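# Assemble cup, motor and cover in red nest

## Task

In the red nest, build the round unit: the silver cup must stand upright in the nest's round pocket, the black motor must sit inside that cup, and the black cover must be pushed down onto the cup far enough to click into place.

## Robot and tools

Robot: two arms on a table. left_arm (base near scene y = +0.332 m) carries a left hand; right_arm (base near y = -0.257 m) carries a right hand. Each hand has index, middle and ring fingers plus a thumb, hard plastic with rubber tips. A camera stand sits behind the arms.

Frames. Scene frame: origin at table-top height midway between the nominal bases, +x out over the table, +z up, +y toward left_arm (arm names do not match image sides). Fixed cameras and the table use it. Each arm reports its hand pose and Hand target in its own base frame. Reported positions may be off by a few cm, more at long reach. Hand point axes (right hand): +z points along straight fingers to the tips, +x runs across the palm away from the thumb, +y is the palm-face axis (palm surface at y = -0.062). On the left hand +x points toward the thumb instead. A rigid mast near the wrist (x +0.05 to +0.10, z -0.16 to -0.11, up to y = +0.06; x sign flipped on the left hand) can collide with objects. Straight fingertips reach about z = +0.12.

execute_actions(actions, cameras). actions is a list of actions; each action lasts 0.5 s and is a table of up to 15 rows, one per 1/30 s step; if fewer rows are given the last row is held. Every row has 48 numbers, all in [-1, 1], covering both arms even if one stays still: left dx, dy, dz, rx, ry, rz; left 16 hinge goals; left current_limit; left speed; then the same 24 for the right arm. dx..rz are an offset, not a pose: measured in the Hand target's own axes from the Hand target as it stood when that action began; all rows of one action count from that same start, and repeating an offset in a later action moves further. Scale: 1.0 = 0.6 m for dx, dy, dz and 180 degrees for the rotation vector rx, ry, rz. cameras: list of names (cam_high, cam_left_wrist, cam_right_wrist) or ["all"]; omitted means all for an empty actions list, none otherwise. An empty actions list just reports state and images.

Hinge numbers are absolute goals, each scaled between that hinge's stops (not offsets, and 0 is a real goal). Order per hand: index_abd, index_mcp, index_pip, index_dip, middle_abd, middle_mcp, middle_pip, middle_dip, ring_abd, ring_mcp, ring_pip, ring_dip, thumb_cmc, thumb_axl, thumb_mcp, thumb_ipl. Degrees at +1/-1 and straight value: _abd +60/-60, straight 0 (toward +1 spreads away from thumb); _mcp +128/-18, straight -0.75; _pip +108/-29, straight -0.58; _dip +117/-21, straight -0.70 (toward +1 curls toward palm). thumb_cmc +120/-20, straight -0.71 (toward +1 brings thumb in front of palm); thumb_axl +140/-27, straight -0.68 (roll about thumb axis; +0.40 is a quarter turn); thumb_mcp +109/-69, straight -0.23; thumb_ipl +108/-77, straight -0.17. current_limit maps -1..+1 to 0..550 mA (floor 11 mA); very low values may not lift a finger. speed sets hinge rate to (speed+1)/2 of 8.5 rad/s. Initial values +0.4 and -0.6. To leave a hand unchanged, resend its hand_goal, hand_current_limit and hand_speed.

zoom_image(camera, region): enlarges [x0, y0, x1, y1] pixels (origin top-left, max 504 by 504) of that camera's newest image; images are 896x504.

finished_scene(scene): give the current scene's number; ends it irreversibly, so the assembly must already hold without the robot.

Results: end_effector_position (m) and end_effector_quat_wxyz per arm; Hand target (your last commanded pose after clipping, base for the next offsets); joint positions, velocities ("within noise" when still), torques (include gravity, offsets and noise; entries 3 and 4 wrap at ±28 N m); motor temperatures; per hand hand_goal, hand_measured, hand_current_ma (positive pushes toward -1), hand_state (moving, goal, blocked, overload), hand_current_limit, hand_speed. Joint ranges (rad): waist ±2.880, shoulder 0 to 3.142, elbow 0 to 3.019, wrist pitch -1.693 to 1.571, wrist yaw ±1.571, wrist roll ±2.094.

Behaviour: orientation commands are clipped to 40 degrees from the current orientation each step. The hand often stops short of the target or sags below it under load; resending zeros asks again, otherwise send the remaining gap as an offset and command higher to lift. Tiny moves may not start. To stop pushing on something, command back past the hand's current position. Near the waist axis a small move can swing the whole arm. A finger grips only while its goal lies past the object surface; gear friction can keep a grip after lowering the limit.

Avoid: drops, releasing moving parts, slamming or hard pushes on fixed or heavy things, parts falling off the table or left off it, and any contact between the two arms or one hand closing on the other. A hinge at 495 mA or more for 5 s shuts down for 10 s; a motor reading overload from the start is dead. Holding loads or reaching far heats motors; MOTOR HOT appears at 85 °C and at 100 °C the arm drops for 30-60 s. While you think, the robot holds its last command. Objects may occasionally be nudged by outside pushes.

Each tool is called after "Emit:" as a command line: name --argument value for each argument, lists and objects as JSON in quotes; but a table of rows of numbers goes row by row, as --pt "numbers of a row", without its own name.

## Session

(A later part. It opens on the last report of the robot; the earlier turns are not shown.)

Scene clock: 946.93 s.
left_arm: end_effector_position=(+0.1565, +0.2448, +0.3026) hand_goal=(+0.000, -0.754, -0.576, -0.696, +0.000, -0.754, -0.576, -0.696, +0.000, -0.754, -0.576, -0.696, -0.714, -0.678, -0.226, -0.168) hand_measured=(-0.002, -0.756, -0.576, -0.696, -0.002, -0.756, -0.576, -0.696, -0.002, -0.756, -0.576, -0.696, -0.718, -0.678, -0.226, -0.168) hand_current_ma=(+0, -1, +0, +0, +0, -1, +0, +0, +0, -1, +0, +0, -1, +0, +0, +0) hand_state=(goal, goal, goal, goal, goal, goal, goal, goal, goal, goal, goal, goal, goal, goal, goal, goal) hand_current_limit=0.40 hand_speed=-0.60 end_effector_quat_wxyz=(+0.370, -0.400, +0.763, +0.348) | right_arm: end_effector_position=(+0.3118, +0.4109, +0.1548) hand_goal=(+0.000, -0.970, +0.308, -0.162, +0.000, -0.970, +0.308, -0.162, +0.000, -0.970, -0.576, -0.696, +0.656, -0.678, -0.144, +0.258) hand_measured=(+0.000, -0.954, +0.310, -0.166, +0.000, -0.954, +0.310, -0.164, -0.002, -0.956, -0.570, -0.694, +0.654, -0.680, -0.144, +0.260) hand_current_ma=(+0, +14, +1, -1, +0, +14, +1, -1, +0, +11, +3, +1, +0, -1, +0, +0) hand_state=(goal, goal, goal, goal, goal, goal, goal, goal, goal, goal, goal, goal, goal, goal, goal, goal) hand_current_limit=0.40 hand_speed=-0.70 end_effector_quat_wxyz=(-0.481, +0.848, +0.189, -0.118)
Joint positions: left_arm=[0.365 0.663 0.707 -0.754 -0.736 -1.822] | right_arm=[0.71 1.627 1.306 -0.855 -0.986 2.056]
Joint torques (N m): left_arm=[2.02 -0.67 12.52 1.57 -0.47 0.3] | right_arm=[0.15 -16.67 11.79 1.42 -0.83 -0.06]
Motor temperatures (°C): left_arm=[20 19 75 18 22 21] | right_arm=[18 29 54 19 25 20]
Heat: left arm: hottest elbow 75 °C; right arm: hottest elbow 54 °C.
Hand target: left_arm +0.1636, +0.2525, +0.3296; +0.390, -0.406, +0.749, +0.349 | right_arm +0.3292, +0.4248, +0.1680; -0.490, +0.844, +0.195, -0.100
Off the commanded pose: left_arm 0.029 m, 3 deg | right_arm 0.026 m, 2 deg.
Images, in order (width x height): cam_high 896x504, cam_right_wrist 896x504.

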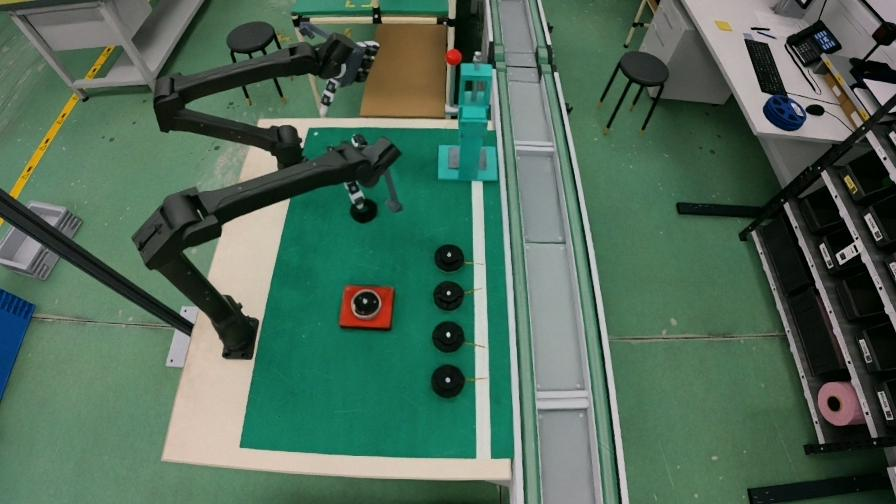

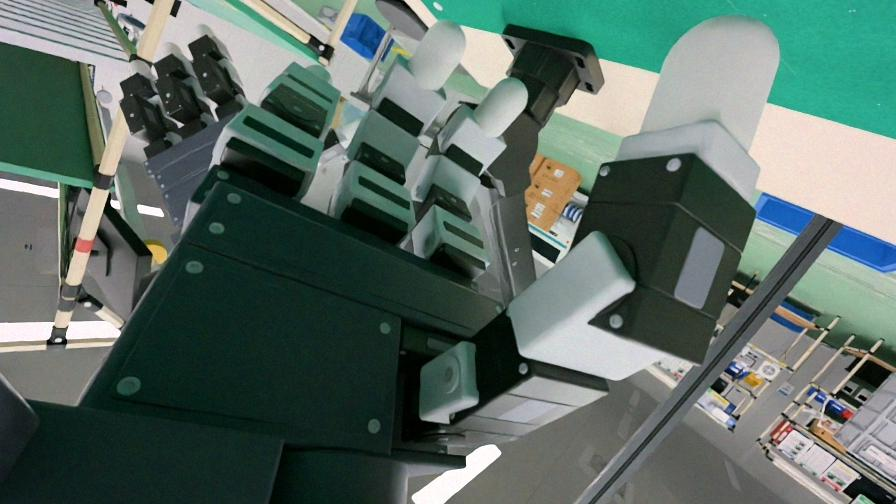

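Emit:
execute_actions --actions '[[[0,0,0,0,0,0,0,-0.754,-0.576,-0.696,0,-0.754,-0.576,-0.696,0,-0.754,-0.576,-0.696,-0.714,-0.678,-0.226,-0.168,0.4,-0.6,0.0017,0.0577,0.0335,-0.0004,0.0144,0.0084,0,-0.97,0.308,-0.161,0,-0.97,0.308,-0.161,0,-0.97,-0.576,-0.696,0.657,-0.678,-0.143,0.258,0.4,-0.7]],[[0,0,0,0,0,0,0,-0.754,-0.576,-0.696,0,-0.754,-0.576,-0.696,0,-0.754,-0.576,-0.696,-0.714,-0.678,-0.226,-0.168,0.4,-0.6,0.0017,0.0577,0.0335,0,0,0,0,-0.97,0.308,-0.161,0,-0.97,0.308,-0.161,0,-0.97,-0.576,-0.696,0.657,-0.678,-0.143,0.258,0.4,-0.7]],[[0,0,0,0,0,0,0,-0.754,-0.576,-0.696,0,-0.754,-0.576,-0.696,0,-0.754,-0.576,-0.696,-0.714,-0.678,-0.226,-0.168,0.4,-0.6,0,0,0,0,0,0,0,-0.97,0.308,-0.161,0,-0.97,0.308,-0.161,0,-0.97,-0.576,-0.696,0.657,-0.678,-0.143,0.258,0.4,-0.7]]]' --cameras '["cam_right_wrist","cam_high"]'

Emit:
zoom_image --camera "cam_high" --region '[310, 150, 430, 250]'

Scene clock: 956.07 s.
left_arm: end_effector_position=(+0.1565, +0.2448, +0.3026) hand_goal=(+0.000, -0.754, -0.576, -0.696, +0.000, -0.754, -0.576, -0.696, +0.000, -0.754, -0.576, -0.696, -0.714, -0.678, -0.226, -0.168) hand_measured=(-0.002, -0.756, -0.576, -0.696, -0.002, -0.756, -0.576, -0.696, -0.002, -0.756, -0.576, -0.696, -0.718, -0.678, -0.226, -0.168) hand_current_ma=(+0, -1, +0, +0, +0, -1, +0, +0, +0, -1, +0, +0, -1, +0, +0, +0) hand_state=(goal, goal, goal, goal, goal, goal, goal, goal, goal, goal, goal, goal, goal, goal, goal, goal) hand_current_limit=0.40 hand_speed=-0.60 end_effector_quat_wxyz=(+0.370, -0.400, +0.763, +0.348) | right_arm: end_effector_position=(+0.3271, +0.4225, +0.0876) hand_goal=(+0.000, -0.970, +0.308, -0.162, +0.000, -0.970, +0.308, -0.162, +0.000, -0.970, -0.576, -0.696, +0.656, -0.678, -0.144, +0.258) hand_measured=(+0.000, -0.954, +0.310, -0.166, +0.000, -0.954, +0.310, -0.164, -0.002, -0.956, -0.570, -0.694, +0.654, -0.680, -0.144, +0.260) hand_current_ma=(+0, +14, +1, -1, +0, +14, +1, -1, +0, +11, +3, +1, +0, -1, +0, +0) hand_state=(goal, goal, goal, goal, goal, goal, goal, goal, goal, goal, goal, goal, goal, goal, goal, goal) hand_current_limit=0.40 hand_speed=-0.70 end_effector_quat_wxyz=(-0.486, +0.848, +0.185, -0.100)
Joint positions: left_arm=[0.365 0.663 0.707 -0.754 -0.736 -1.822] | right_arm=[0.71 1.716 1.227 -0.628 -0.97 2.092]
Joint torques (N m): left_arm=[2.02 -0.62 12.49 1.59 -0.47 0.31] | right_arm=[0.15 -18.26 8.27 1.65 -0.81 -0.04]
Motor temperatures (°C): left_arm=[20 19 75 18 22 21] | right_arm=[18 29 54 19 24 20]
Heat: left arm: hottest elbow 75 °C; right arm: hottest elbow 54 °C.
Hand target: left_arm +0.1636, +0.2525, +0.3296; +0.390, -0.406, +0.749, +0.349 | right_arm +0.3326, +0.4264, +0.0879; -0.492, +0.849, +0.173, -0.087
Off the commanded pose: left_arm 0.029 m, 3 deg | right_arm 0.007 m, 2 deg.
joint sent to its limit (right arm) — joint 6 (wrist roll), upper limit. The joint targets still meet the commanded pose.
Images, in order (width x height): cam_high 896x504, cam_right_wrist 896x504.

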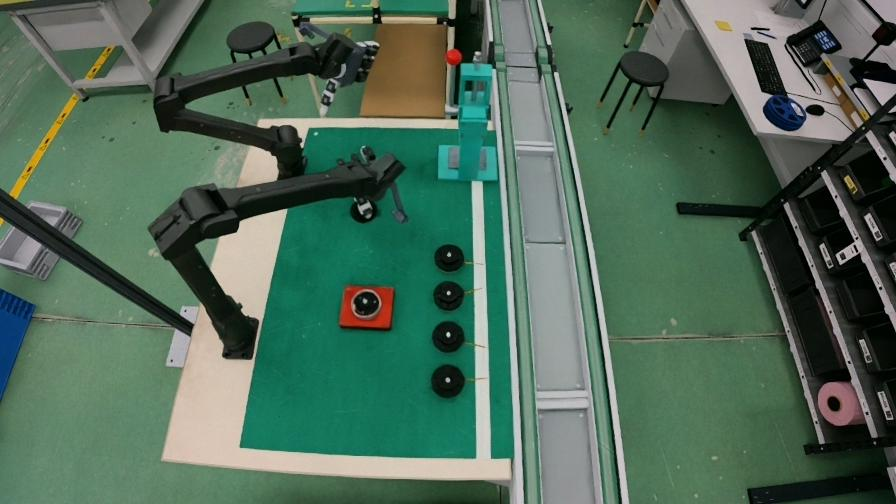

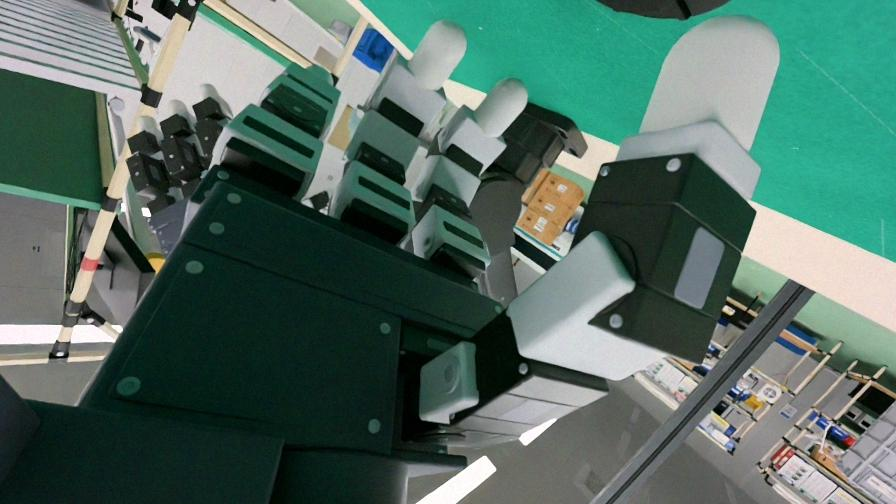

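Scaled by 4.200 from the camera's 896x504 image, which has a finer 1280x720 frame.

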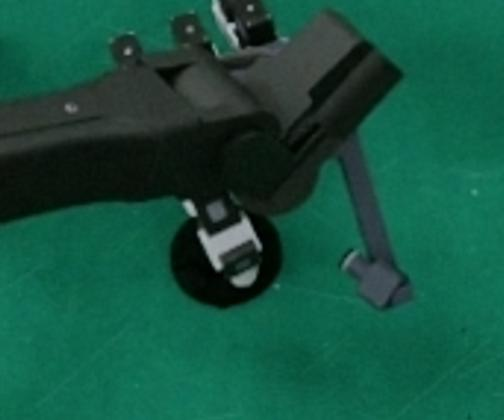

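Emit:
execute_actions --actions '[[[0,0,0,0,0,0,0,-0.754,-0.576,-0.696,0,-0.754,-0.576,-0.696,0,-0.754,-0.576,-0.696,-0.714,-0.678,-0.226,-0.168,0.4,-0.6,0,0,0,-0.0007,0.024,0.0139,0,-0.97,0.308,-0.161,0,-0.97,0.308,-0.161,0,-0.97,-0.576,-0.696,0.657,-0.678,-0.143,0.258,0.4,-0.7]]]' --cameras '["cam_right_wrist","cam_high"]'

Emit:
zoom_image --camera "cam_high" --region '[340, 185, 400, 235]'

Emit:
zoom_image --camera "cam_right_wrist" --region '[400, 0, 800, 220]'

Scene clock: 978.13 s.
left_arm: end_effector_position=(+0.1565, +0.2448, +0.3026) hand_goal=(+0.000, -0.754, -0.576, -0.696, +0.000, -0.754, -0.576, -0.696, +0.000, -0.754, -0.576, -0.696, -0.714, -0.678, -0.226, -0.168) hand_measured=(-0.002, -0.756, -0.576, -0.696, -0.002, -0.756, -0.576, -0.696, -0.002, -0.756, -0.576, -0.696, -0.718, -0.678, -0.226, -0.168) hand_current_ma=(+0, -1, +0, +0, +0, -1, +0, +0, +0, -1, +0, +0, -1, +0, +0, +0) hand_state=(goal, goal, goal, goal, goal, goal, goal, goal, goal, goal, goal, goal, goal, goal, goal, goal) hand_current_limit=0.40 hand_speed=-0.60 end_effector_quat_wxyz=(+0.370, -0.400, +0.763, +0.348) | right_arm: end_effector_position=(+0.3290, +0.4213, +0.0862) hand_goal=(+0.000, -0.970, +0.308, -0.162, +0.000, -0.970, +0.308, -0.162, +0.000, -0.970, -0.576, -0.696, +0.656, -0.678, -0.144, +0.258) hand_measured=(+0.000, -0.954, +0.310, -0.166, +0.000, -0.954, +0.310, -0.164, -0.002, -0.956, -0.570, -0.694, +0.654, -0.680, -0.144, +0.260) hand_current_ma=(+0, +14, +1, -1, +0, +14, +1, -1, +0, +11, +3, +1, +0, -1, +0, +0) hand_state=(goal, goal, goal, goal, goal, goal, goal, goal, goal, goal, goal, goal, goal, goal, goal, goal) hand_current_limit=0.40 hand_speed=-0.70 end_effector_quat_wxyz=(-0.481, +0.852, +0.184, -0.095)
Joint positions: left_arm=[0.365 0.663 0.707 -0.754 -0.736 -1.822] | right_arm=[0.71 1.716 1.227 -0.628 -0.955 2.092]
Joint torques (N m): left_arm=[2.08 -0.67 12.52 1.58 -0.46 0.31] | right_arm=[0.5 -18.49 8.34 1.55 -0.72 -0.04]
Motor temperatures (°C): left_arm=[20 19 75 18 22 21] | right_arm=[18 29 52 20 24 20]
Heat: left arm: hottest elbow 75 °C; right arm: hottest elbow 52 °C.
Hand target: left_arm +0.1636, +0.2525, +0.3296; +0.390, -0.406, +0.749, +0.349 | right_arm +0.3326, +0.4264, +0.0879; -0.495, +0.856, +0.136, -0.066
Off the commanded pose: left_arm 0.029 m, 3 deg | right_arm 0.007 m, 7 deg.
joint sent to its limit (right arm) — joint 6 (wrist roll), upper limit. The joint targets are off in orientation, not in position.
Images, in order (width x height): cam_high 896x504, cam_right_wrist 896x504.

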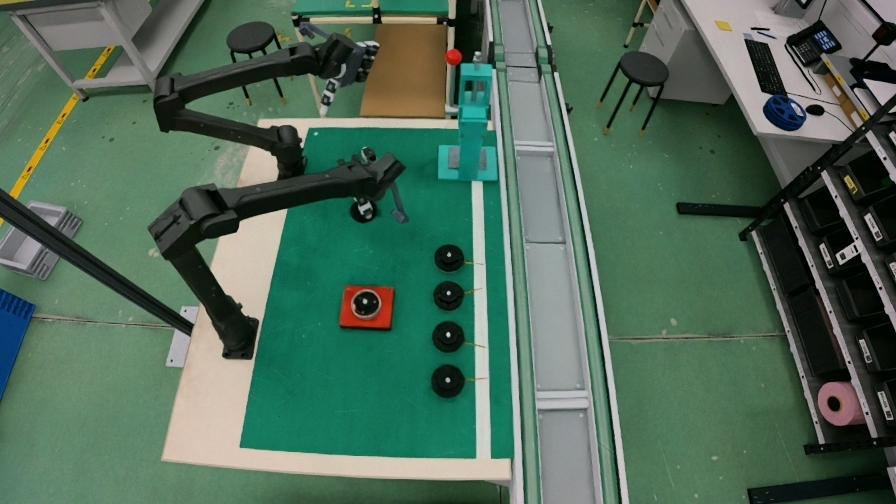

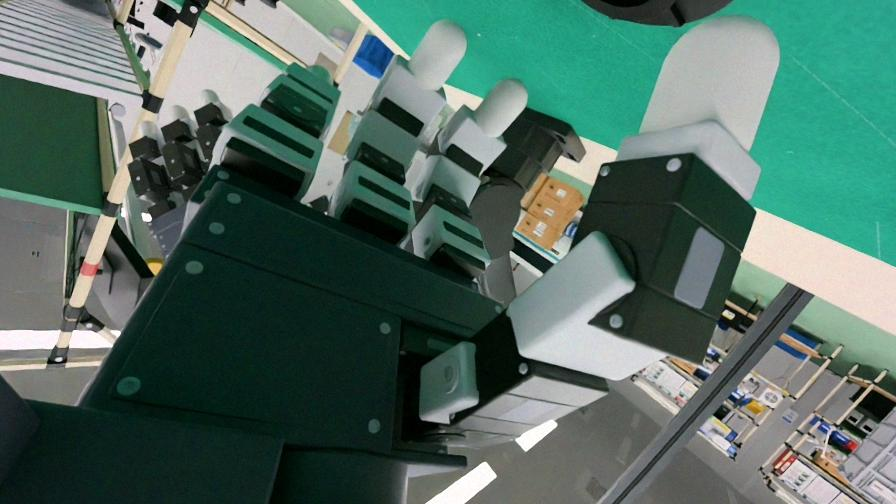

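Scaled by 8.400 from the camera's 896x504 image, which has a finer 1280x720 frame.

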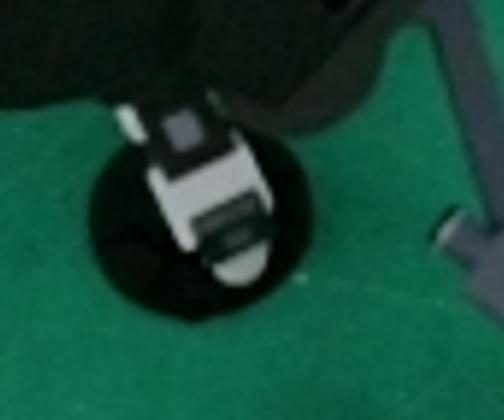

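Scaled by 1.260 from the camera's 896x504 image, which has a finer 1280x720 frame.

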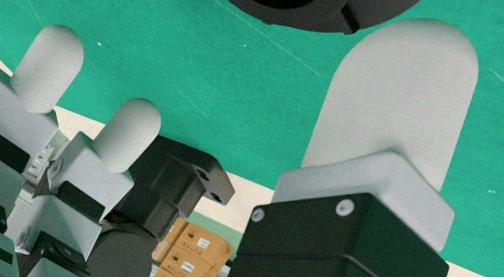

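Emit:
execute_actions --actions '[[[0,0,0,0,0,0,0,-0.754,-0.576,-0.696,0,-0.754,-0.576,-0.696,0,-0.754,-0.576,-0.696,-0.714,-0.678,-0.226,-0.168,0.4,-0.6,-0.0355,-0.0063,0.011,0.0019,-0.0641,-0.0372,0,-0.97,0.308,-0.161,0,-0.97,0.308,-0.161,0,-0.97,-0.576,-0.696,0.657,-0.678,-0.143,0.258,0.4,-0.7]],[[0,0,0,0,0,0,0,-0.754,-0.576,-0.696,0,-0.754,-0.576,-0.696,0,-0.754,-0.576,-0.696,-0.714,-0.678,-0.226,-0.168,0.4,-0.6,0,0,0,0,0,0,0,-0.97,0.308,-0.161,0,-0.97,0.308,-0.161,0,-0.97,-0.576,-0.696,0.657,-0.678,-0.143,0.258,0.4,-0.7]]]' --cameras '["cam_right_wrist","cam_high"]'

Emit:
zoom_image --camera "cam_high" --region '[340, 185, 400, 235]'

Scene clock: 1009.67 s.
left_arm: end_effector_position=(+0.1565, +0.2448, +0.3026) hand_goal=(+0.000, -0.754, -0.576, -0.696, +0.000, -0.754, -0.576, -0.696, +0.000, -0.754, -0.576, -0.696, -0.714, -0.678, -0.226, -0.168) hand_measured=(-0.002, -0.756, -0.576, -0.696, -0.002, -0.756, -0.576, -0.696, -0.002, -0.756, -0.576, -0.696, -0.718, -0.678, -0.226, -0.168) hand_current_ma=(+0, -1, +0, +0, +0, -1, +0, +0, +0, -1, +0, +0, -1, +0, +0, +0) hand_state=(goal, goal, goal, goal, goal, goal, goal, goal, goal, goal, goal, goal, goal, goal, goal, goal) hand_current_limit=0.40 hand_speed=-0.60 end_effector_quat_wxyz=(+0.370, -0.400, +0.763, +0.348) | right_arm: end_effector_position=(+0.3072, +0.4201, +0.0853) hand_goal=(+0.000, -0.970, +0.308, -0.162, +0.000, -0.970, +0.308, -0.162, +0.000, -0.970, -0.576, -0.696, +0.656, -0.678, -0.144, +0.258) hand_measured=(+0.000, -0.954, +0.310, -0.166, +0.000, -0.954, +0.310, -0.164, -0.002, -0.956, -0.570, -0.694, +0.654, -0.680, -0.144, +0.260) hand_current_ma=(+0, +14, +1, -1, +0, +14, +1, -1, +0, +11, +3, +1, +0, -1, +0, +0) hand_state=(goal, goal, goal, goal, goal, goal, goal, goal, goal, goal, goal, goal, goal, goal, goal, goal) hand_current_limit=0.40 hand_speed=-0.70 end_effector_quat_wxyz=(-0.483, +0.836, +0.228, -0.122)
Joint positions: left_arm=[0.365 0.663 0.707 -0.754 -0.736 -1.822] | right_arm=[0.729 1.716 1.227 -0.729 -1.006 1.963]
Joint torques (N m): left_arm=[2.08 -0.62 12.52 1.59 -0.46 0.3] | right_arm=[0.97 -17.38 9.37 0.4 -1.11 -0.19]
Motor temperatures (°C): left_arm=[20 19 76 18 22 21] | right_arm=[18 29 51 20 23 20]
Heat: left arm: hottest elbow 76 °C; right arm: hottest elbow 51 °C.
Hand target: left_arm +0.1636, +0.2525, +0.3296; +0.390, -0.406, +0.749, +0.349 | right_arm +0.3101, +0.4274, +0.0875; -0.485, +0.834, +0.234, -0.123
Off the commanded pose: left_arm 0.029 m, 3 deg | right_arm 0.008 m, 1 deg.
Images, in order (width x height): cam_high 896x504, cam_right_wrist 896x504.

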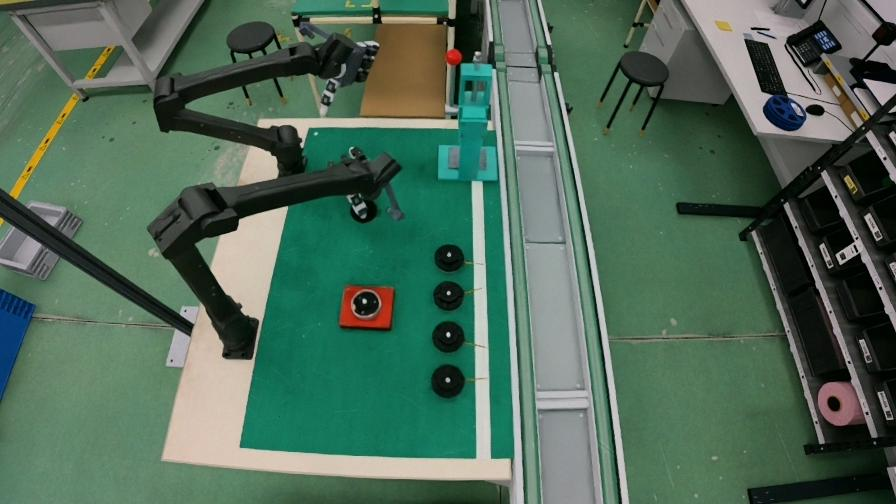

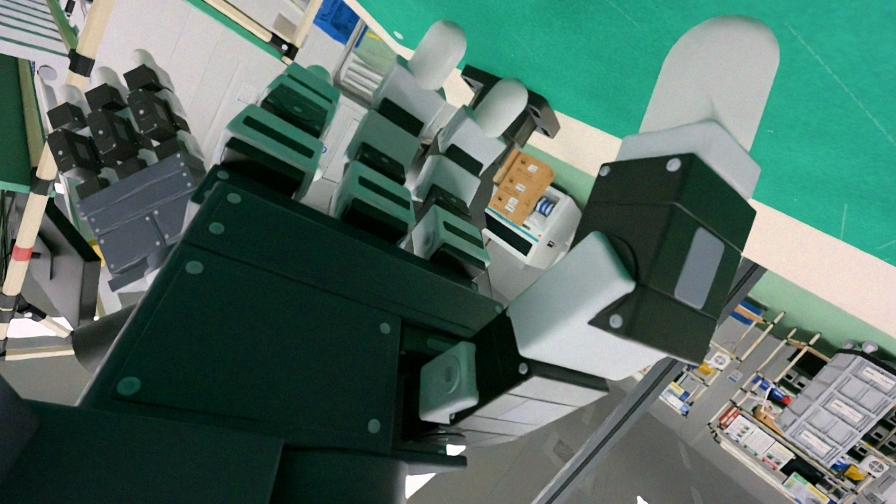

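Scaled by 8.400 from the camera's 896x504 image, which has a finer 1280x720 frame.

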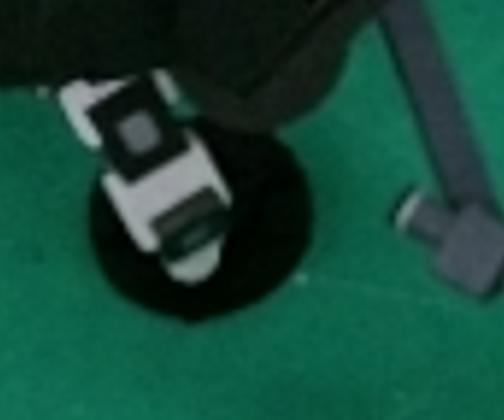

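Emit:
execute_actions --actions '[[[0,0,0,0,0,0,0,-0.754,-0.576,-0.696,0,-0.754,-0.576,-0.696,0,-0.754,-0.576,-0.696,-0.714,-0.678,-0.226,-0.168,0.4,-0.6,0.0013,0.0433,0.0251,0,0,0,0,-0.97,0.308,-0.161,0,-0.97,0.308,-0.161,0,-0.97,-0.576,-0.696,0.657,-0.678,-0.143,0.258,0.4,-0.7]]]' --cameras '["cam_right_wrist","cam_high"]'

Emit:
zoom_image --camera "cam_high" --region '[340, 185, 400, 235]'

Scene clock: 1017.23 s.
left_arm: end_effector_position=(+0.1565, +0.2448, +0.3026) hand_goal=(+0.000, -0.754, -0.576, -0.696, +0.000, -0.754, -0.576, -0.696, +0.000, -0.754, -0.576, -0.696, -0.714, -0.678, -0.226, -0.168) hand_measured=(-0.002, -0.756, -0.576, -0.696, -0.002, -0.756, -0.576, -0.696, -0.002, -0.756, -0.576, -0.696, -0.718, -0.678, -0.226, -0.168) hand_current_ma=(+0, -1, +0, +0, +0, -1, +0, +0, +0, -1, +0, +0, -1, +0, +0, +0) hand_state=(goal, goal, goal, goal, goal, goal, goal, goal, goal, goal, goal, goal, goal, goal, goal, goal) hand_current_limit=0.40 hand_speed=-0.60 end_effector_quat_wxyz=(+0.370, -0.400, +0.763, +0.348) | right_arm: end_effector_position=(+0.3094, +0.4222, +0.0607) hand_goal=(+0.000, -0.970, +0.308, -0.162, +0.000, -0.970, +0.308, -0.162, +0.000, -0.970, -0.576, -0.696, +0.656, -0.678, -0.144, +0.258) hand_measured=(+0.000, -0.954, +0.310, -0.166, +0.000, -0.954, +0.310, -0.164, -0.002, -0.956, -0.570, -0.694, +0.654, -0.680, -0.144, +0.260) hand_current_ma=(+0, +14, +1, -1, +0, +14, +1, -1, +0, +11, +3, +1, +0, -1, +0, +0) hand_state=(goal, goal, goal, goal, goal, goal, goal, goal, goal, goal, goal, goal, goal, goal, goal, goal) hand_current_limit=0.40 hand_speed=-0.70 end_effector_quat_wxyz=(-0.481, +0.837, +0.226, -0.127)
Joint positions: left_arm=[0.365 0.663 0.707 -0.754 -0.736 -1.822] | right_arm=[0.729 1.762 1.217 -0.688 -1.007 1.96]
Joint torques (N m): left_arm=[2.02 -0.67 12.52 1.59 -0.47 0.31] | right_arm=[0.79 -18.08 7.65 1.47 -1.07 -0.18]
Motor temperatures (°C): left_arm=[20 19 76 18 22 21] | right_arm=[18 30 51 20 24 20]
Heat: left arm: hottest elbow 76 °C; right arm: hottest elbow 51 °C.
Hand target: left_arm +0.1636, +0.2525, +0.3296; +0.390, -0.406, +0.749, +0.349 | right_arm +0.3113, +0.4281, +0.0574; -0.485, +0.834, +0.234, -0.123
Off the commanded pose: left_arm 0.029 m, 3 deg | right_arm 0.007 m, 1 deg.
Images, in order (width x height): cam_high 896x504, cam_right_wrist 896x504.

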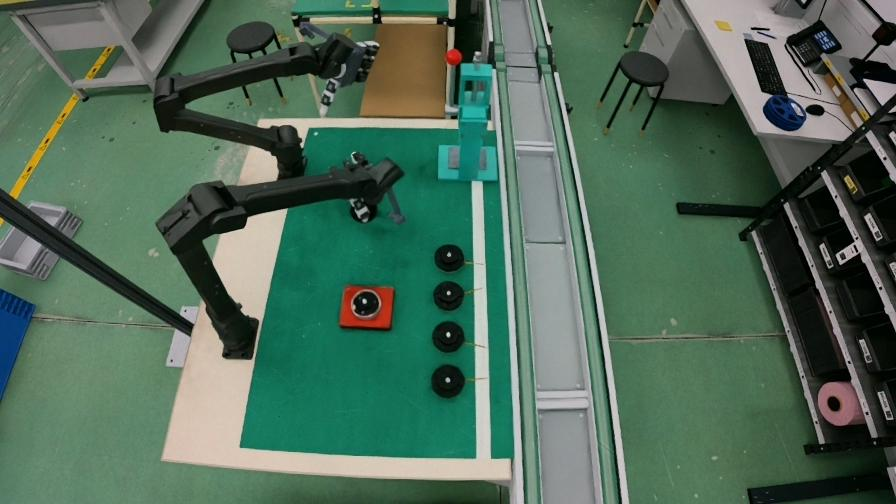

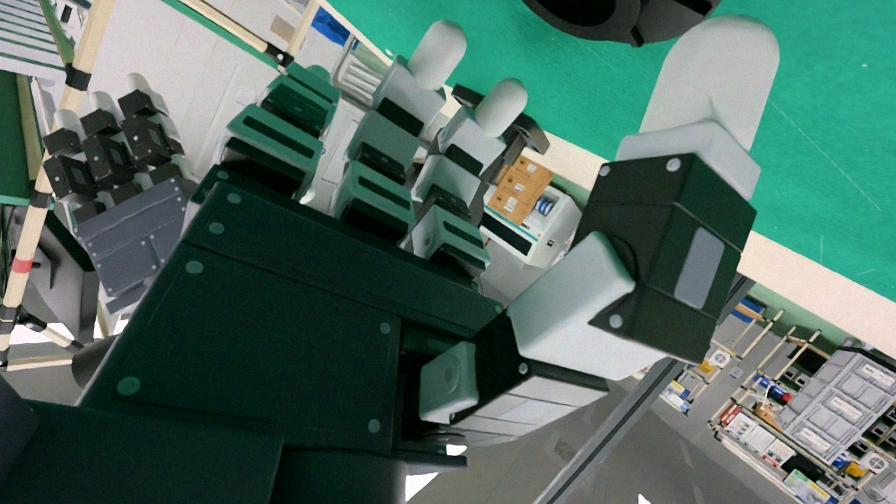

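Scaled by 8.400 from the camera's 896x504 image, which has a finer 1280x720 frame.

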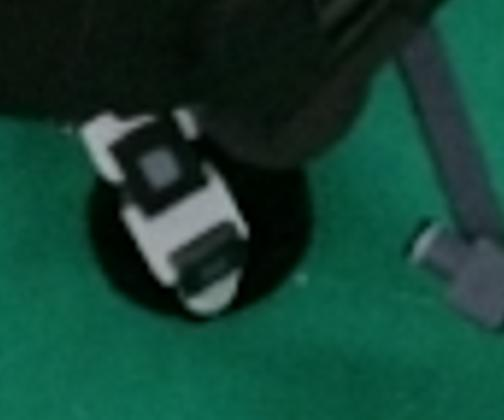

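Emit:
execute_actions --actions '[[[0,0,0,0,0,0,0,-0.754,-0.576,-0.696,0,-0.754,-0.576,-0.696,0,-0.754,-0.576,-0.696,-0.714,-0.678,-0.226,-0.168,0.4,-0.6,0.001,0.032,0.013,0,0,0,0,-0.97,0.308,-0.161,0,-0.97,0.308,-0.161,0,-0.97,-0.576,-0.696,0.657,-0.678,-0.143,0.258,0.4,-0.7]],[[0,0,0,0,0,0,0,-0.754,-0.576,-0.696,0,-0.754,-0.576,-0.696,0,-0.754,-0.576,-0.696,-0.714,-0.678,-0.226,-0.168,0.4,-0.6,0.0003,0.014,0.0081,0,0,0,0,-0.97,0.308,-0.161,0,-0.97,0.308,-0.161,0,-0.97,-0.576,-0.696,0.657,-0.678,-0.143,0.258,0.4,-0.7]]]' --cameras '["cam_right_wrist"]'

Scene clock: 1029.17 s.
left_arm: end_effector_position=(+0.1565, +0.2448, +0.3026) hand_goal=(+0.000, -0.754, -0.576, -0.696, +0.000, -0.754, -0.576, -0.696, +0.000, -0.754, -0.576, -0.696, -0.714, -0.678, -0.226, -0.168) hand_measured=(-0.002, -0.756, -0.576, -0.696, -0.002, -0.756, -0.576, -0.696, -0.002, -0.756, -0.576, -0.696, -0.718, -0.678, -0.226, -0.168) hand_current_ma=(+0, -1, +0, +0, +0, -1, +0, +0, +0, -1, +0, +0, -1, +0, +0, +0) hand_state=(goal, goal, goal, goal, goal, goal, goal, goal, goal, goal, goal, goal, goal, goal, goal, goal) hand_current_limit=0.40 hand_speed=-0.60 end_effector_quat_wxyz=(+0.370, -0.400, +0.763, +0.348) | right_arm: end_effector_position=(+0.3113, +0.4237, +0.0343) hand_goal=(+0.000, -0.970, +0.308, -0.162, +0.000, -0.970, +0.308, -0.162, +0.000, -0.970, -0.576, -0.696, +0.656, -0.678, -0.144, +0.258) hand_measured=(+0.000, -0.954, +0.310, -0.166, +0.000, -0.954, +0.310, -0.164, -0.002, -0.956, -0.570, -0.694, +0.654, -0.680, -0.144, +0.260) hand_current_ma=(+0, +14, +1, -1, +0, +14, +1, -1, +0, +11, +3, +1, +0, -1, +0, +0) hand_state=(goal, goal, goal, goal, goal, goal, goal, goal, goal, goal, goal, goal, goal, goal, goal, goal) hand_current_limit=0.40 hand_speed=-0.70 end_effector_quat_wxyz=(-0.482, +0.836, +0.231, -0.125)
Joint positions: left_arm=[0.365 0.663 0.707 -0.754 -0.736 -1.822] | right_arm=[0.729 1.803 1.195 -0.624 -1.008 1.949]
Joint torques (N m): left_arm=[2.08 -0.62 12.55 1.58 -0.47 0.3] | right_arm=[0.32 -17.85 7.17 1.46 -1.11 -0.19]
Motor temperatures (°C): left_arm=[20 19 76 18 22 21] | right_arm=[18 31 52 20 24 20]
Heat: left arm: hottest elbow 76 °C; right arm: hottest elbow 52 °C.
Hand target: left_arm +0.1636, +0.2525, +0.3296; +0.390, -0.406, +0.749, +0.349 | right_arm +0.3140, +0.4265, +0.0272; -0.485, +0.834, +0.234, -0.123
Off the commanded pose: left_arm 0.029 m, 3 deg | right_arm 0.008 m, 1 deg.
Images, in order (width x height): cam_right_wrist 896x504.

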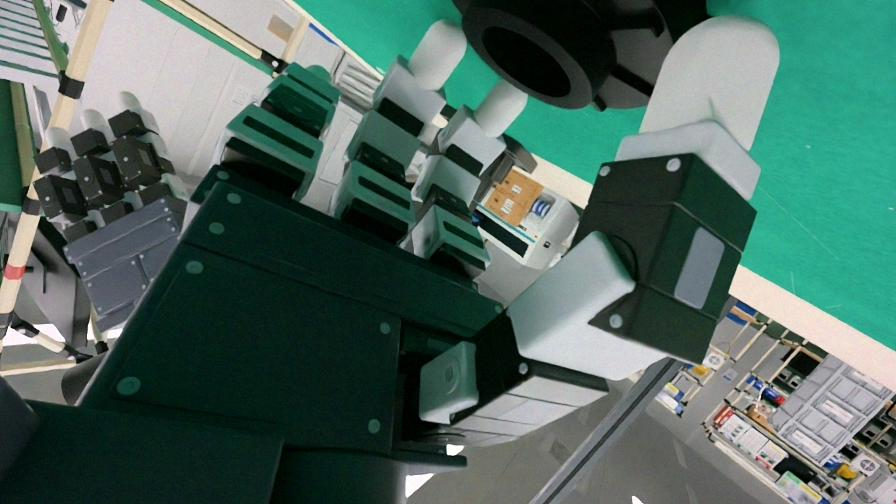

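Emit:
execute_actions --actions '[[[0,0,0,0,0,0,0,-0.754,-0.576,-0.696,0,-0.754,-0.576,-0.696,0,-0.754,-0.576,-0.696,-0.714,-0.678,-0.226,-0.168,0.4,-0.6,0,0.01,0,0,0,0,0,-0.97,0.308,-0.161,0,-0.97,0.308,-0.161,0,-0.97,-0.576,-0.696,0.657,-0.678,-0.143,0.258,0.4,-0.7]],[[0,0,0,0,0,0,0,-0.754,-0.576,-0.696,0,-0.754,-0.576,-0.696,0,-0.754,-0.576,-0.696,-0.714,-0.678,-0.226,-0.168,0.4,-0.6,0,0,0,0,0,0,0,-0.97,0.308,-0.161,0,-0.97,0.308,-0.161,0,-0.97,-0.576,-0.696,0.657,-0.678,-0.143,0.258,0.4,-0.7]]]' --cameras '["cam_right_wrist", "cam_high"]'

Scene clock: 1053.13 s.
left_arm: end_effector_position=(+0.1565, +0.2448, +0.3026) hand_goal=(+0.000, -0.754, -0.576, -0.696, +0.000, -0.754, -0.576, -0.696, +0.000, -0.754, -0.576, -0.696, -0.714, -0.678, -0.226, -0.168) hand_measured=(-0.002, -0.756, -0.576, -0.696, -0.002, -0.756, -0.576, -0.696, -0.002, -0.756, -0.576, -0.696, -0.718, -0.678, -0.226, -0.168) hand_current_ma=(+0, -1, +0, +0, +0, -1, +0, +0, +0, -1, +0, +0, -1, +0, +0, +0) hand_state=(goal, goal, goal, goal, goal, goal, goal, goal, goal, goal, goal, goal, goal, goal, goal, goal) hand_current_limit=0.40 hand_speed=-0.60 end_effector_quat_wxyz=(+0.370, -0.400, +0.763, +0.348) | right_arm: end_effector_position=(+0.3119, +0.4242, +0.0312) hand_goal=(+0.000, -0.970, +0.308, -0.162, +0.000, -0.970, +0.308, -0.162, +0.000, -0.970, -0.576, -0.696, +0.656, -0.678, -0.144, +0.258) hand_measured=(+0.000, -0.954, +0.310, -0.166, +0.000, -0.954, +0.310, -0.164, -0.002, -0.956, -0.570, -0.694, +0.654, -0.680, -0.144, +0.260) hand_current_ma=(+0, +14, +1, -1, +0, +14, +1, -1, +0, +11, +3, +1, +0, -1, +0, +0) hand_state=(goal, goal, goal, goal, goal, goal, goal, goal, goal, goal, goal, goal, goal, goal, goal, goal) hand_current_limit=0.40 hand_speed=-0.70 end_effector_quat_wxyz=(-0.483, +0.835, +0.234, -0.124)
Joint positions: left_arm=[0.365 0.663 0.707 -0.754 -0.736 -1.822] | right_arm=[0.729 1.81 1.195 -0.621 -1.009 1.94]
Joint torques (N m): left_arm=[2.08 -0.67 12.52 1.59 -0.47 0.31] | right_arm=[-0.26 -17.79 6.87 1.44 -1.14 -0.19]
Motor temperatures (°C): left_arm=[20 19 76 18 22 21] | right_arm=[18 32 52 20 25 20]
Heat: left arm: hottest elbow 76 °C; right arm: hottest elbow 52 °C.
Hand target: left_arm +0.1636, +0.2525, +0.3296; +0.390, -0.406, +0.749, +0.349 | right_arm +0.3156, +0.4240, +0.0221; -0.485, +0.834, +0.234, -0.123
Off the commanded pose: left_arm 0.029 m, 3 deg | right_arm 0.010 m, 0 deg.
Images, in order (width x height): cam_high 896x504, cam_right_wrist 896x504.

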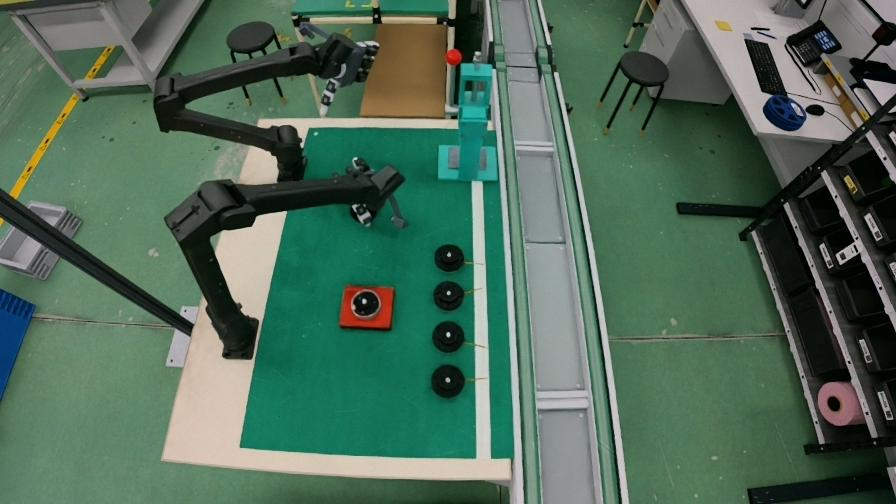

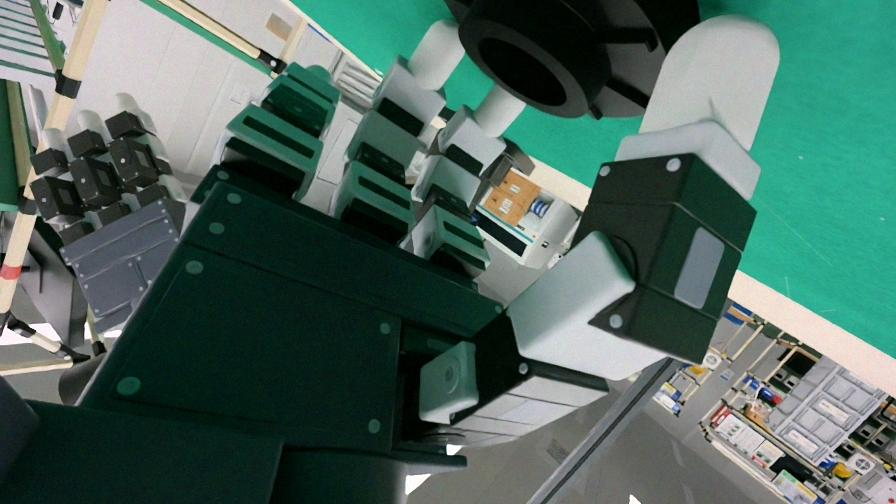

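Emit:
zoom_image --camera "cam_right_wrist" --region '[350, 0, 800, 253]'

Emit:
zoom_image --camera "cam_high" --region '[320, 140, 430, 240]'

Scaled by 1.120 from the camera's 896x504 image, which has a finer 1280x720 frame.

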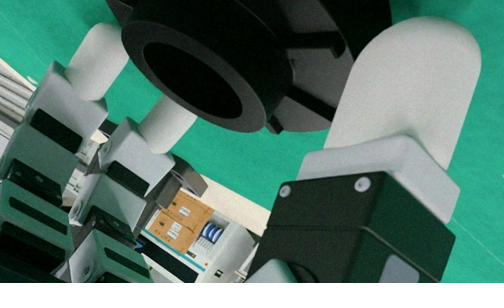

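Scaled by 4.582 from the camera's 896x504 image, which has a finer 1280x720 frame.

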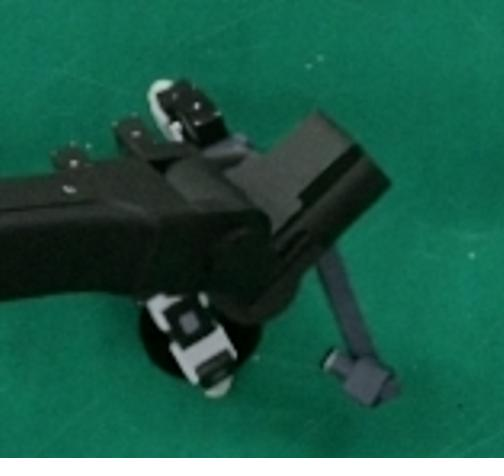

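Emit:
execute_actions --actions '[[[0,0,0,0,0,0,0,-0.754,-0.576,-0.696,0,-0.754,-0.576,-0.696,0,-0.754,-0.576,-0.696,-0.714,-0.678,-0.226,-0.168,0.4,-0.6,0,0.0089,0.001,0,0,0,0,-0.97,0.308,-0.161,0,-0.97,0.308,-0.161,0,-0.97,-0.576,-0.696,0.657,-0.678,-0.143,0.258,0.4,-0.7]],[[0,0,0,0,0,0,0,-0.754,-0.576,-0.696,0,-0.754,-0.576,-0.696,0,-0.754,-0.576,-0.696,-0.714,-0.678,-0.226,-0.168,0.4,-0.6,0,0,0,0,0,0,0,-0.95,0.52,-0.24,0,-0.95,0.52,-0.24,0,-0.97,-0.576,-0.696,0.657,-0.678,-0.04,0.258,0.1,-0.8]],[[0,0,0,0,0,0,0,-0.754,-0.576,-0.696,0,-0.754,-0.576,-0.696,0,-0.754,-0.576,-0.696,-0.714,-0.678,-0.226,-0.168,0.4,-0.6,0,0,0,0,0,0,0,-0.95,0.52,-0.24,0,-0.95,0.52,-0.24,0,-0.97,-0.576,-0.696,0.657,-0.678,-0.04,0.258,0.1,-0.8]]]' --cameras '["cam_right_wrist"]'

Scene clock: 1084.73 s.
left_arm: end_effector_position=(+0.1565, +0.2448, +0.3026) hand_goal=(+0.000, -0.754, -0.576, -0.696, +0.000, -0.754, -0.576, -0.696, +0.000, -0.754, -0.576, -0.696, -0.714, -0.678, -0.226, -0.168) hand_measured=(-0.002, -0.756, -0.576, -0.696, -0.002, -0.756, -0.576, -0.696, -0.002, -0.756, -0.576, -0.696, -0.718, -0.678, -0.226, -0.168) hand_current_ma=(+0, -1, +0, +0, +0, -1, +0, +0, +0, -1, +0, +0, -1, +0, +0, +0) hand_state=(goal, goal, goal, goal, goal, goal, goal, goal, goal, goal, goal, goal, goal, goal, goal, goal) hand_current_limit=0.40 hand_speed=-0.60 end_effector_quat_wxyz=(+0.370, -0.400, +0.763, +0.348) | right_arm: end_effector_position=(+0.3115, +0.4242, +0.0285) hand_goal=(+0.000, -0.950, +0.520, -0.240, +0.000, -0.950, +0.520, -0.240, +0.000, -0.970, -0.576, -0.696, +0.656, -0.678, -0.040, +0.258) hand_measured=(+0.000, -0.944, +0.518, -0.240, +0.000, -0.954, +0.494, -0.244, -0.002, -0.956, -0.570, -0.694, +0.654, -0.680, -0.048, +0.258) hand_current_ma=(+0, +2, -1, +0, +0, -2, -28, -1, +0, +11, +3, +1, +0, -1, -5, +0) hand_state=(goal, goal, goal, goal, goal, goal, blocked, goal, goal, goal, goal, goal, goal, goal, goal, goal) hand_current_limit=0.10 hand_speed=-0.80 end_effector_quat_wxyz=(-0.486, +0.832, +0.236, -0.125)
Joint positions: left_arm=[0.365 0.663 0.707 -0.754 -0.736 -1.822] | right_arm=[0.727 1.814 1.192 -0.615 -1.017 1.934]
Joint torques (N m): left_arm=[2.02 -0.67 12.51 1.59 -0.47 0.31] | right_arm=[-0.56 -17.49 6.84 1.39 -0.85 -0.2]
Motor temperatures (°C): left_arm=[20 19 76 18 22 21] | right_arm=[18 31 52 20 25 20]
Heat: left arm: hottest elbow 76 °C; right arm: hottest elbow 52 °C.
Hand target: left_arm +0.1636, +0.2525, +0.3296; +0.390, -0.406, +0.749, +0.349 | right_arm +0.3169, +0.4221, +0.0171; -0.485, +0.834, +0.234, -0.123
Off the commanded pose: left_arm 0.029 m, 3 deg | right_arm 0.013 m, 0 deg.
Images, in order (width x height): cam_right_wrist 896x504.

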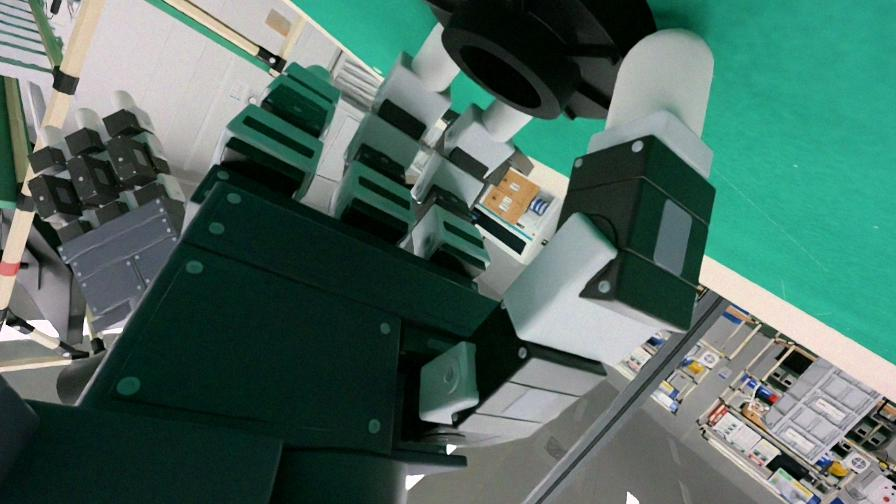

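Emit:
execute_actions --actions '[[[0,0,0,0,0,0,0,-0.754,-0.576,-0.696,0,-0.754,-0.576,-0.696,0,-0.754,-0.576,-0.696,-0.714,-0.678,-0.226,-0.168,0.4,-0.6,0,0,0,0,0,0,0,-0.92,0.59,-0.24,0,-0.92,0.59,-0.24,0,-0.97,-0.576,-0.696,0.657,-0.678,0.03,0.27,0.1,-0.8]],[[0,0,0,0,0,0,0,-0.754,-0.576,-0.696,0,-0.754,-0.576,-0.696,0,-0.754,-0.576,-0.696,-0.714,-0.678,-0.226,-0.168,0.4,-0.6,0,0,0,0,0,0,0,-0.92,0.59,-0.24,0,-0.92,0.59,-0.24,0,-0.97,-0.576,-0.696,0.657,-0.678,0.03,0.27,0.1,-0.8]]]' --cameras '["cam_right_wrist"]'

Scene clock: 1100.47 s.
left_arm: end_effector_position=(+0.1565, +0.2448, +0.3026) hand_goal=(+0.000, -0.754, -0.576, -0.696, +0.000, -0.754, -0.576, -0.696, +0.000, -0.754, -0.576, -0.696, -0.714, -0.678, -0.226, -0.168) hand_measured=(-0.002, -0.756, -0.576, -0.696, -0.002, -0.756, -0.576, -0.696, -0.002, -0.756, -0.576, -0.696, -0.718, -0.678, -0.226, -0.168) hand_current_ma=(+0, -1, +0, +0, +0, -1, +0, +0, +0, -1, +0, +0, -1, +0, +0, +0) hand_state=(goal, goal, goal, goal, goal, goal, goal, goal, goal, goal, goal, goal, goal, goal, goal, goal) hand_current_limit=0.40 hand_speed=-0.60 end_effector_quat_wxyz=(+0.370, -0.400, +0.763, +0.348) | right_arm: end_effector_position=(+0.3117, +0.4243, +0.0285) hand_goal=(+0.000, -0.920, +0.590, -0.240, +0.000, -0.920, +0.590, -0.240, +0.000, -0.970, -0.576, -0.696, +0.656, -0.678, +0.030, +0.270) hand_measured=(+0.000, -0.916, +0.586, -0.240, +0.000, -0.956, +0.514, -0.256, -0.002, -0.956, -0.570, -0.694, +0.650, -0.680, -0.042, +0.258) hand_current_ma=(+0, +2, -1, +0, +0, -52, -150, -13, +0, +11, +3, +1, -3, -1, -211, -14) hand_state=(goal, goal, goal, goal, goal, blocked, blocked, goal, goal, goal, goal, goal, goal, goal, blocked, goal) hand_current_limit=0.10 hand_speed=-0.80 end_effector_quat_wxyz=(-0.486, +0.832, +0.237, -0.125)
Joint positions: left_arm=[0.365 0.663 0.707 -0.754 -0.736 -1.822] | right_arm=[0.727 1.814 1.192 -0.615 -1.017 1.931]
Joint torques (N m): left_arm=[2.08 -0.67 12.52 1.58 -0.47 0.3] | right_arm=[-0.5 -17.44 6.83 1.37 -0.85 -0.17]
Motor temperatures (°C): left_arm=[20 19 77 18 22 21] | right_arm=[18 30 51 20 24 20]
Heat: left arm: hottest elbow 77 °C; right arm: hottest elbow 51 °C.
Hand target: left_arm +0.1636, +0.2525, +0.3296; +0.390, -0.406, +0.749, +0.349 | right_arm +0.3168, +0.4221, +0.0171; -0.485, +0.834, +0.234, -0.123
Off the commanded pose: left_arm 0.029 m, 3 deg | right_arm 0.013 m, 0 deg.
Images, in order (width x height): cam_right_wrist 896x504.

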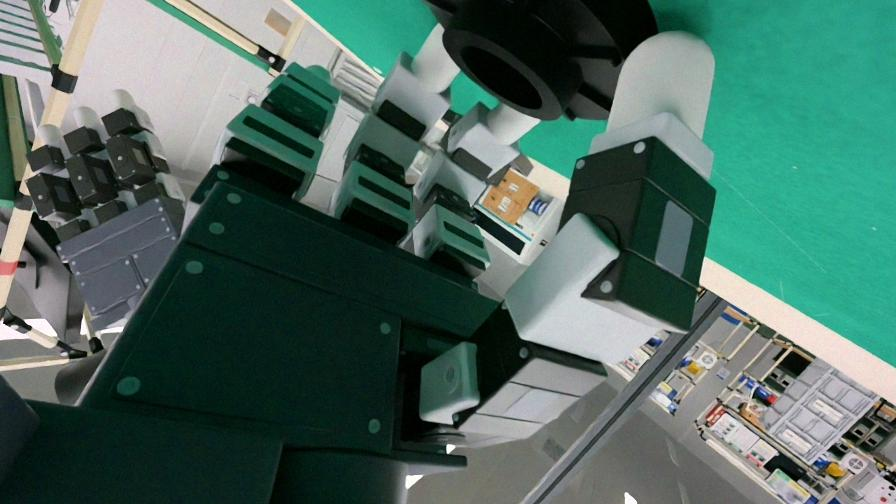

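Emit:
execute_actions --actions '[[[0,0,0,0,0,0,0,-0.754,-0.576,-0.696,0,-0.754,-0.576,-0.696,0,-0.754,-0.576,-0.696,-0.714,-0.678,-0.226,-0.168,0.4,-0.6,0,0,0,0,0,0,0,-0.97,0.308,-0.161,0,-0.97,0.308,-0.161,0,-0.97,-0.576,-0.696,0.657,-0.678,-0.143,0.258,0.3,-0.8]],[[0,0,0,0,0,0,0,-0.754,-0.576,-0.696,0,-0.754,-0.576,-0.696,0,-0.754,-0.576,-0.696,-0.714,-0.678,-0.226,-0.168,0.4,-0.6,0.022,-0.025,-0.0144,0,0,0,0,-0.97,0.308,-0.161,0,-0.97,0.308,-0.161,0,-0.97,-0.576,-0.696,0.657,-0.678,-0.143,0.258,0.4,-0.7]],[[0,0,0,0,0,0,0,-0.754,-0.576,-0.696,0,-0.754,-0.576,-0.696,0,-0.754,-0.576,-0.696,-0.714,-0.678,-0.226,-0.168,0.4,-0.6,0,0.025,0.0144,0,0,0,0,-0.97,0.308,-0.161,0,-0.97,0.308,-0.161,0,-0.97,-0.576,-0.696,0.657,-0.678,-0.143,0.258,0.4,-0.7]]]' --cameras '[]'

Scene clock: 1111.90 s.
left_arm: end_effector_position=(+0.1565, +0.2448, +0.3026) hand_goal=(+0.000, -0.754, -0.576, -0.696, +0.000, -0.754, -0.576, -0.696, +0.000, -0.754, -0.576, -0.696, -0.714, -0.678, -0.226, -0.168) hand_measured=(-0.002, -0.756, -0.576, -0.696, -0.002, -0.756, -0.576, -0.696, -0.002, -0.756, -0.576, -0.696, -0.718, -0.678, -0.226, -0.168) hand_current_ma=(+0, -1, +0, +0, +0, -1, +0, +0, +0, -1, +0, +0, -1, +0, +0, +0) hand_state=(goal, goal, goal, goal, goal, goal, goal, goal, goal, goal, goal, goal, goal, goal, goal, goal) hand_current_limit=0.40 hand_speed=-0.60 end_effector_quat_wxyz=(+0.370, -0.400, +0.763, +0.348) | right_arm: end_effector_position=(+0.3128, +0.4203, +0.0274) hand_goal=(+0.000, -0.970, +0.308, -0.162, +0.000, -0.970, +0.308, -0.162, +0.000, -0.970, -0.576, -0.696, +0.656, -0.678, -0.144, +0.258) hand_measured=(-0.002, -0.956, +0.318, -0.154, -0.002, -0.962, +0.316, -0.156, -0.002, -0.956, -0.570, -0.694, +0.654, -0.680, -0.140, +0.256) hand_current_ma=(+0, +12, +6, +4, +0, +5, +4, +3, +0, +11, +3, +1, -1, -1, +2, -1) hand_state=(goal, goal, goal, goal, goal, goal, goal, goal, goal, goal, goal, goal, goal, goal, goal, goal) hand_current_limit=0.40 hand_speed=-0.70 end_effector_quat_wxyz=(-0.484, +0.834, +0.229, -0.134)
Joint positions: left_arm=[0.365 0.663 0.707 -0.754 -0.736 -1.822] | right_arm=[0.718 1.824 1.203 -0.645 -1.024 1.926]
Joint torques (N m): left_arm=[2.02 -0.67 12.53 1.59 -0.47 0.3] | right_arm=[-0.15 -16.15 9.16 1.59 -0.64 -0.2]
Motor temperatures (°C): left_arm=[20 19 77 18 22 21] | right_arm=[18 30 51 20 24 20]
Heat: left arm: hottest elbow 77 °C; right arm: hottest elbow 51 °C.
Hand target: left_arm +0.1636, +0.2525, +0.3296; +0.390, -0.406, +0.749, +0.349 | right_arm +0.3280, +0.4288, +0.0173; -0.485, +0.834, +0.234, -0.123
Off the commanded pose: left_arm 0.029 m, 3 deg | right_arm 0.020 m, 1 deg.
No camera images: "cameras" was empty.


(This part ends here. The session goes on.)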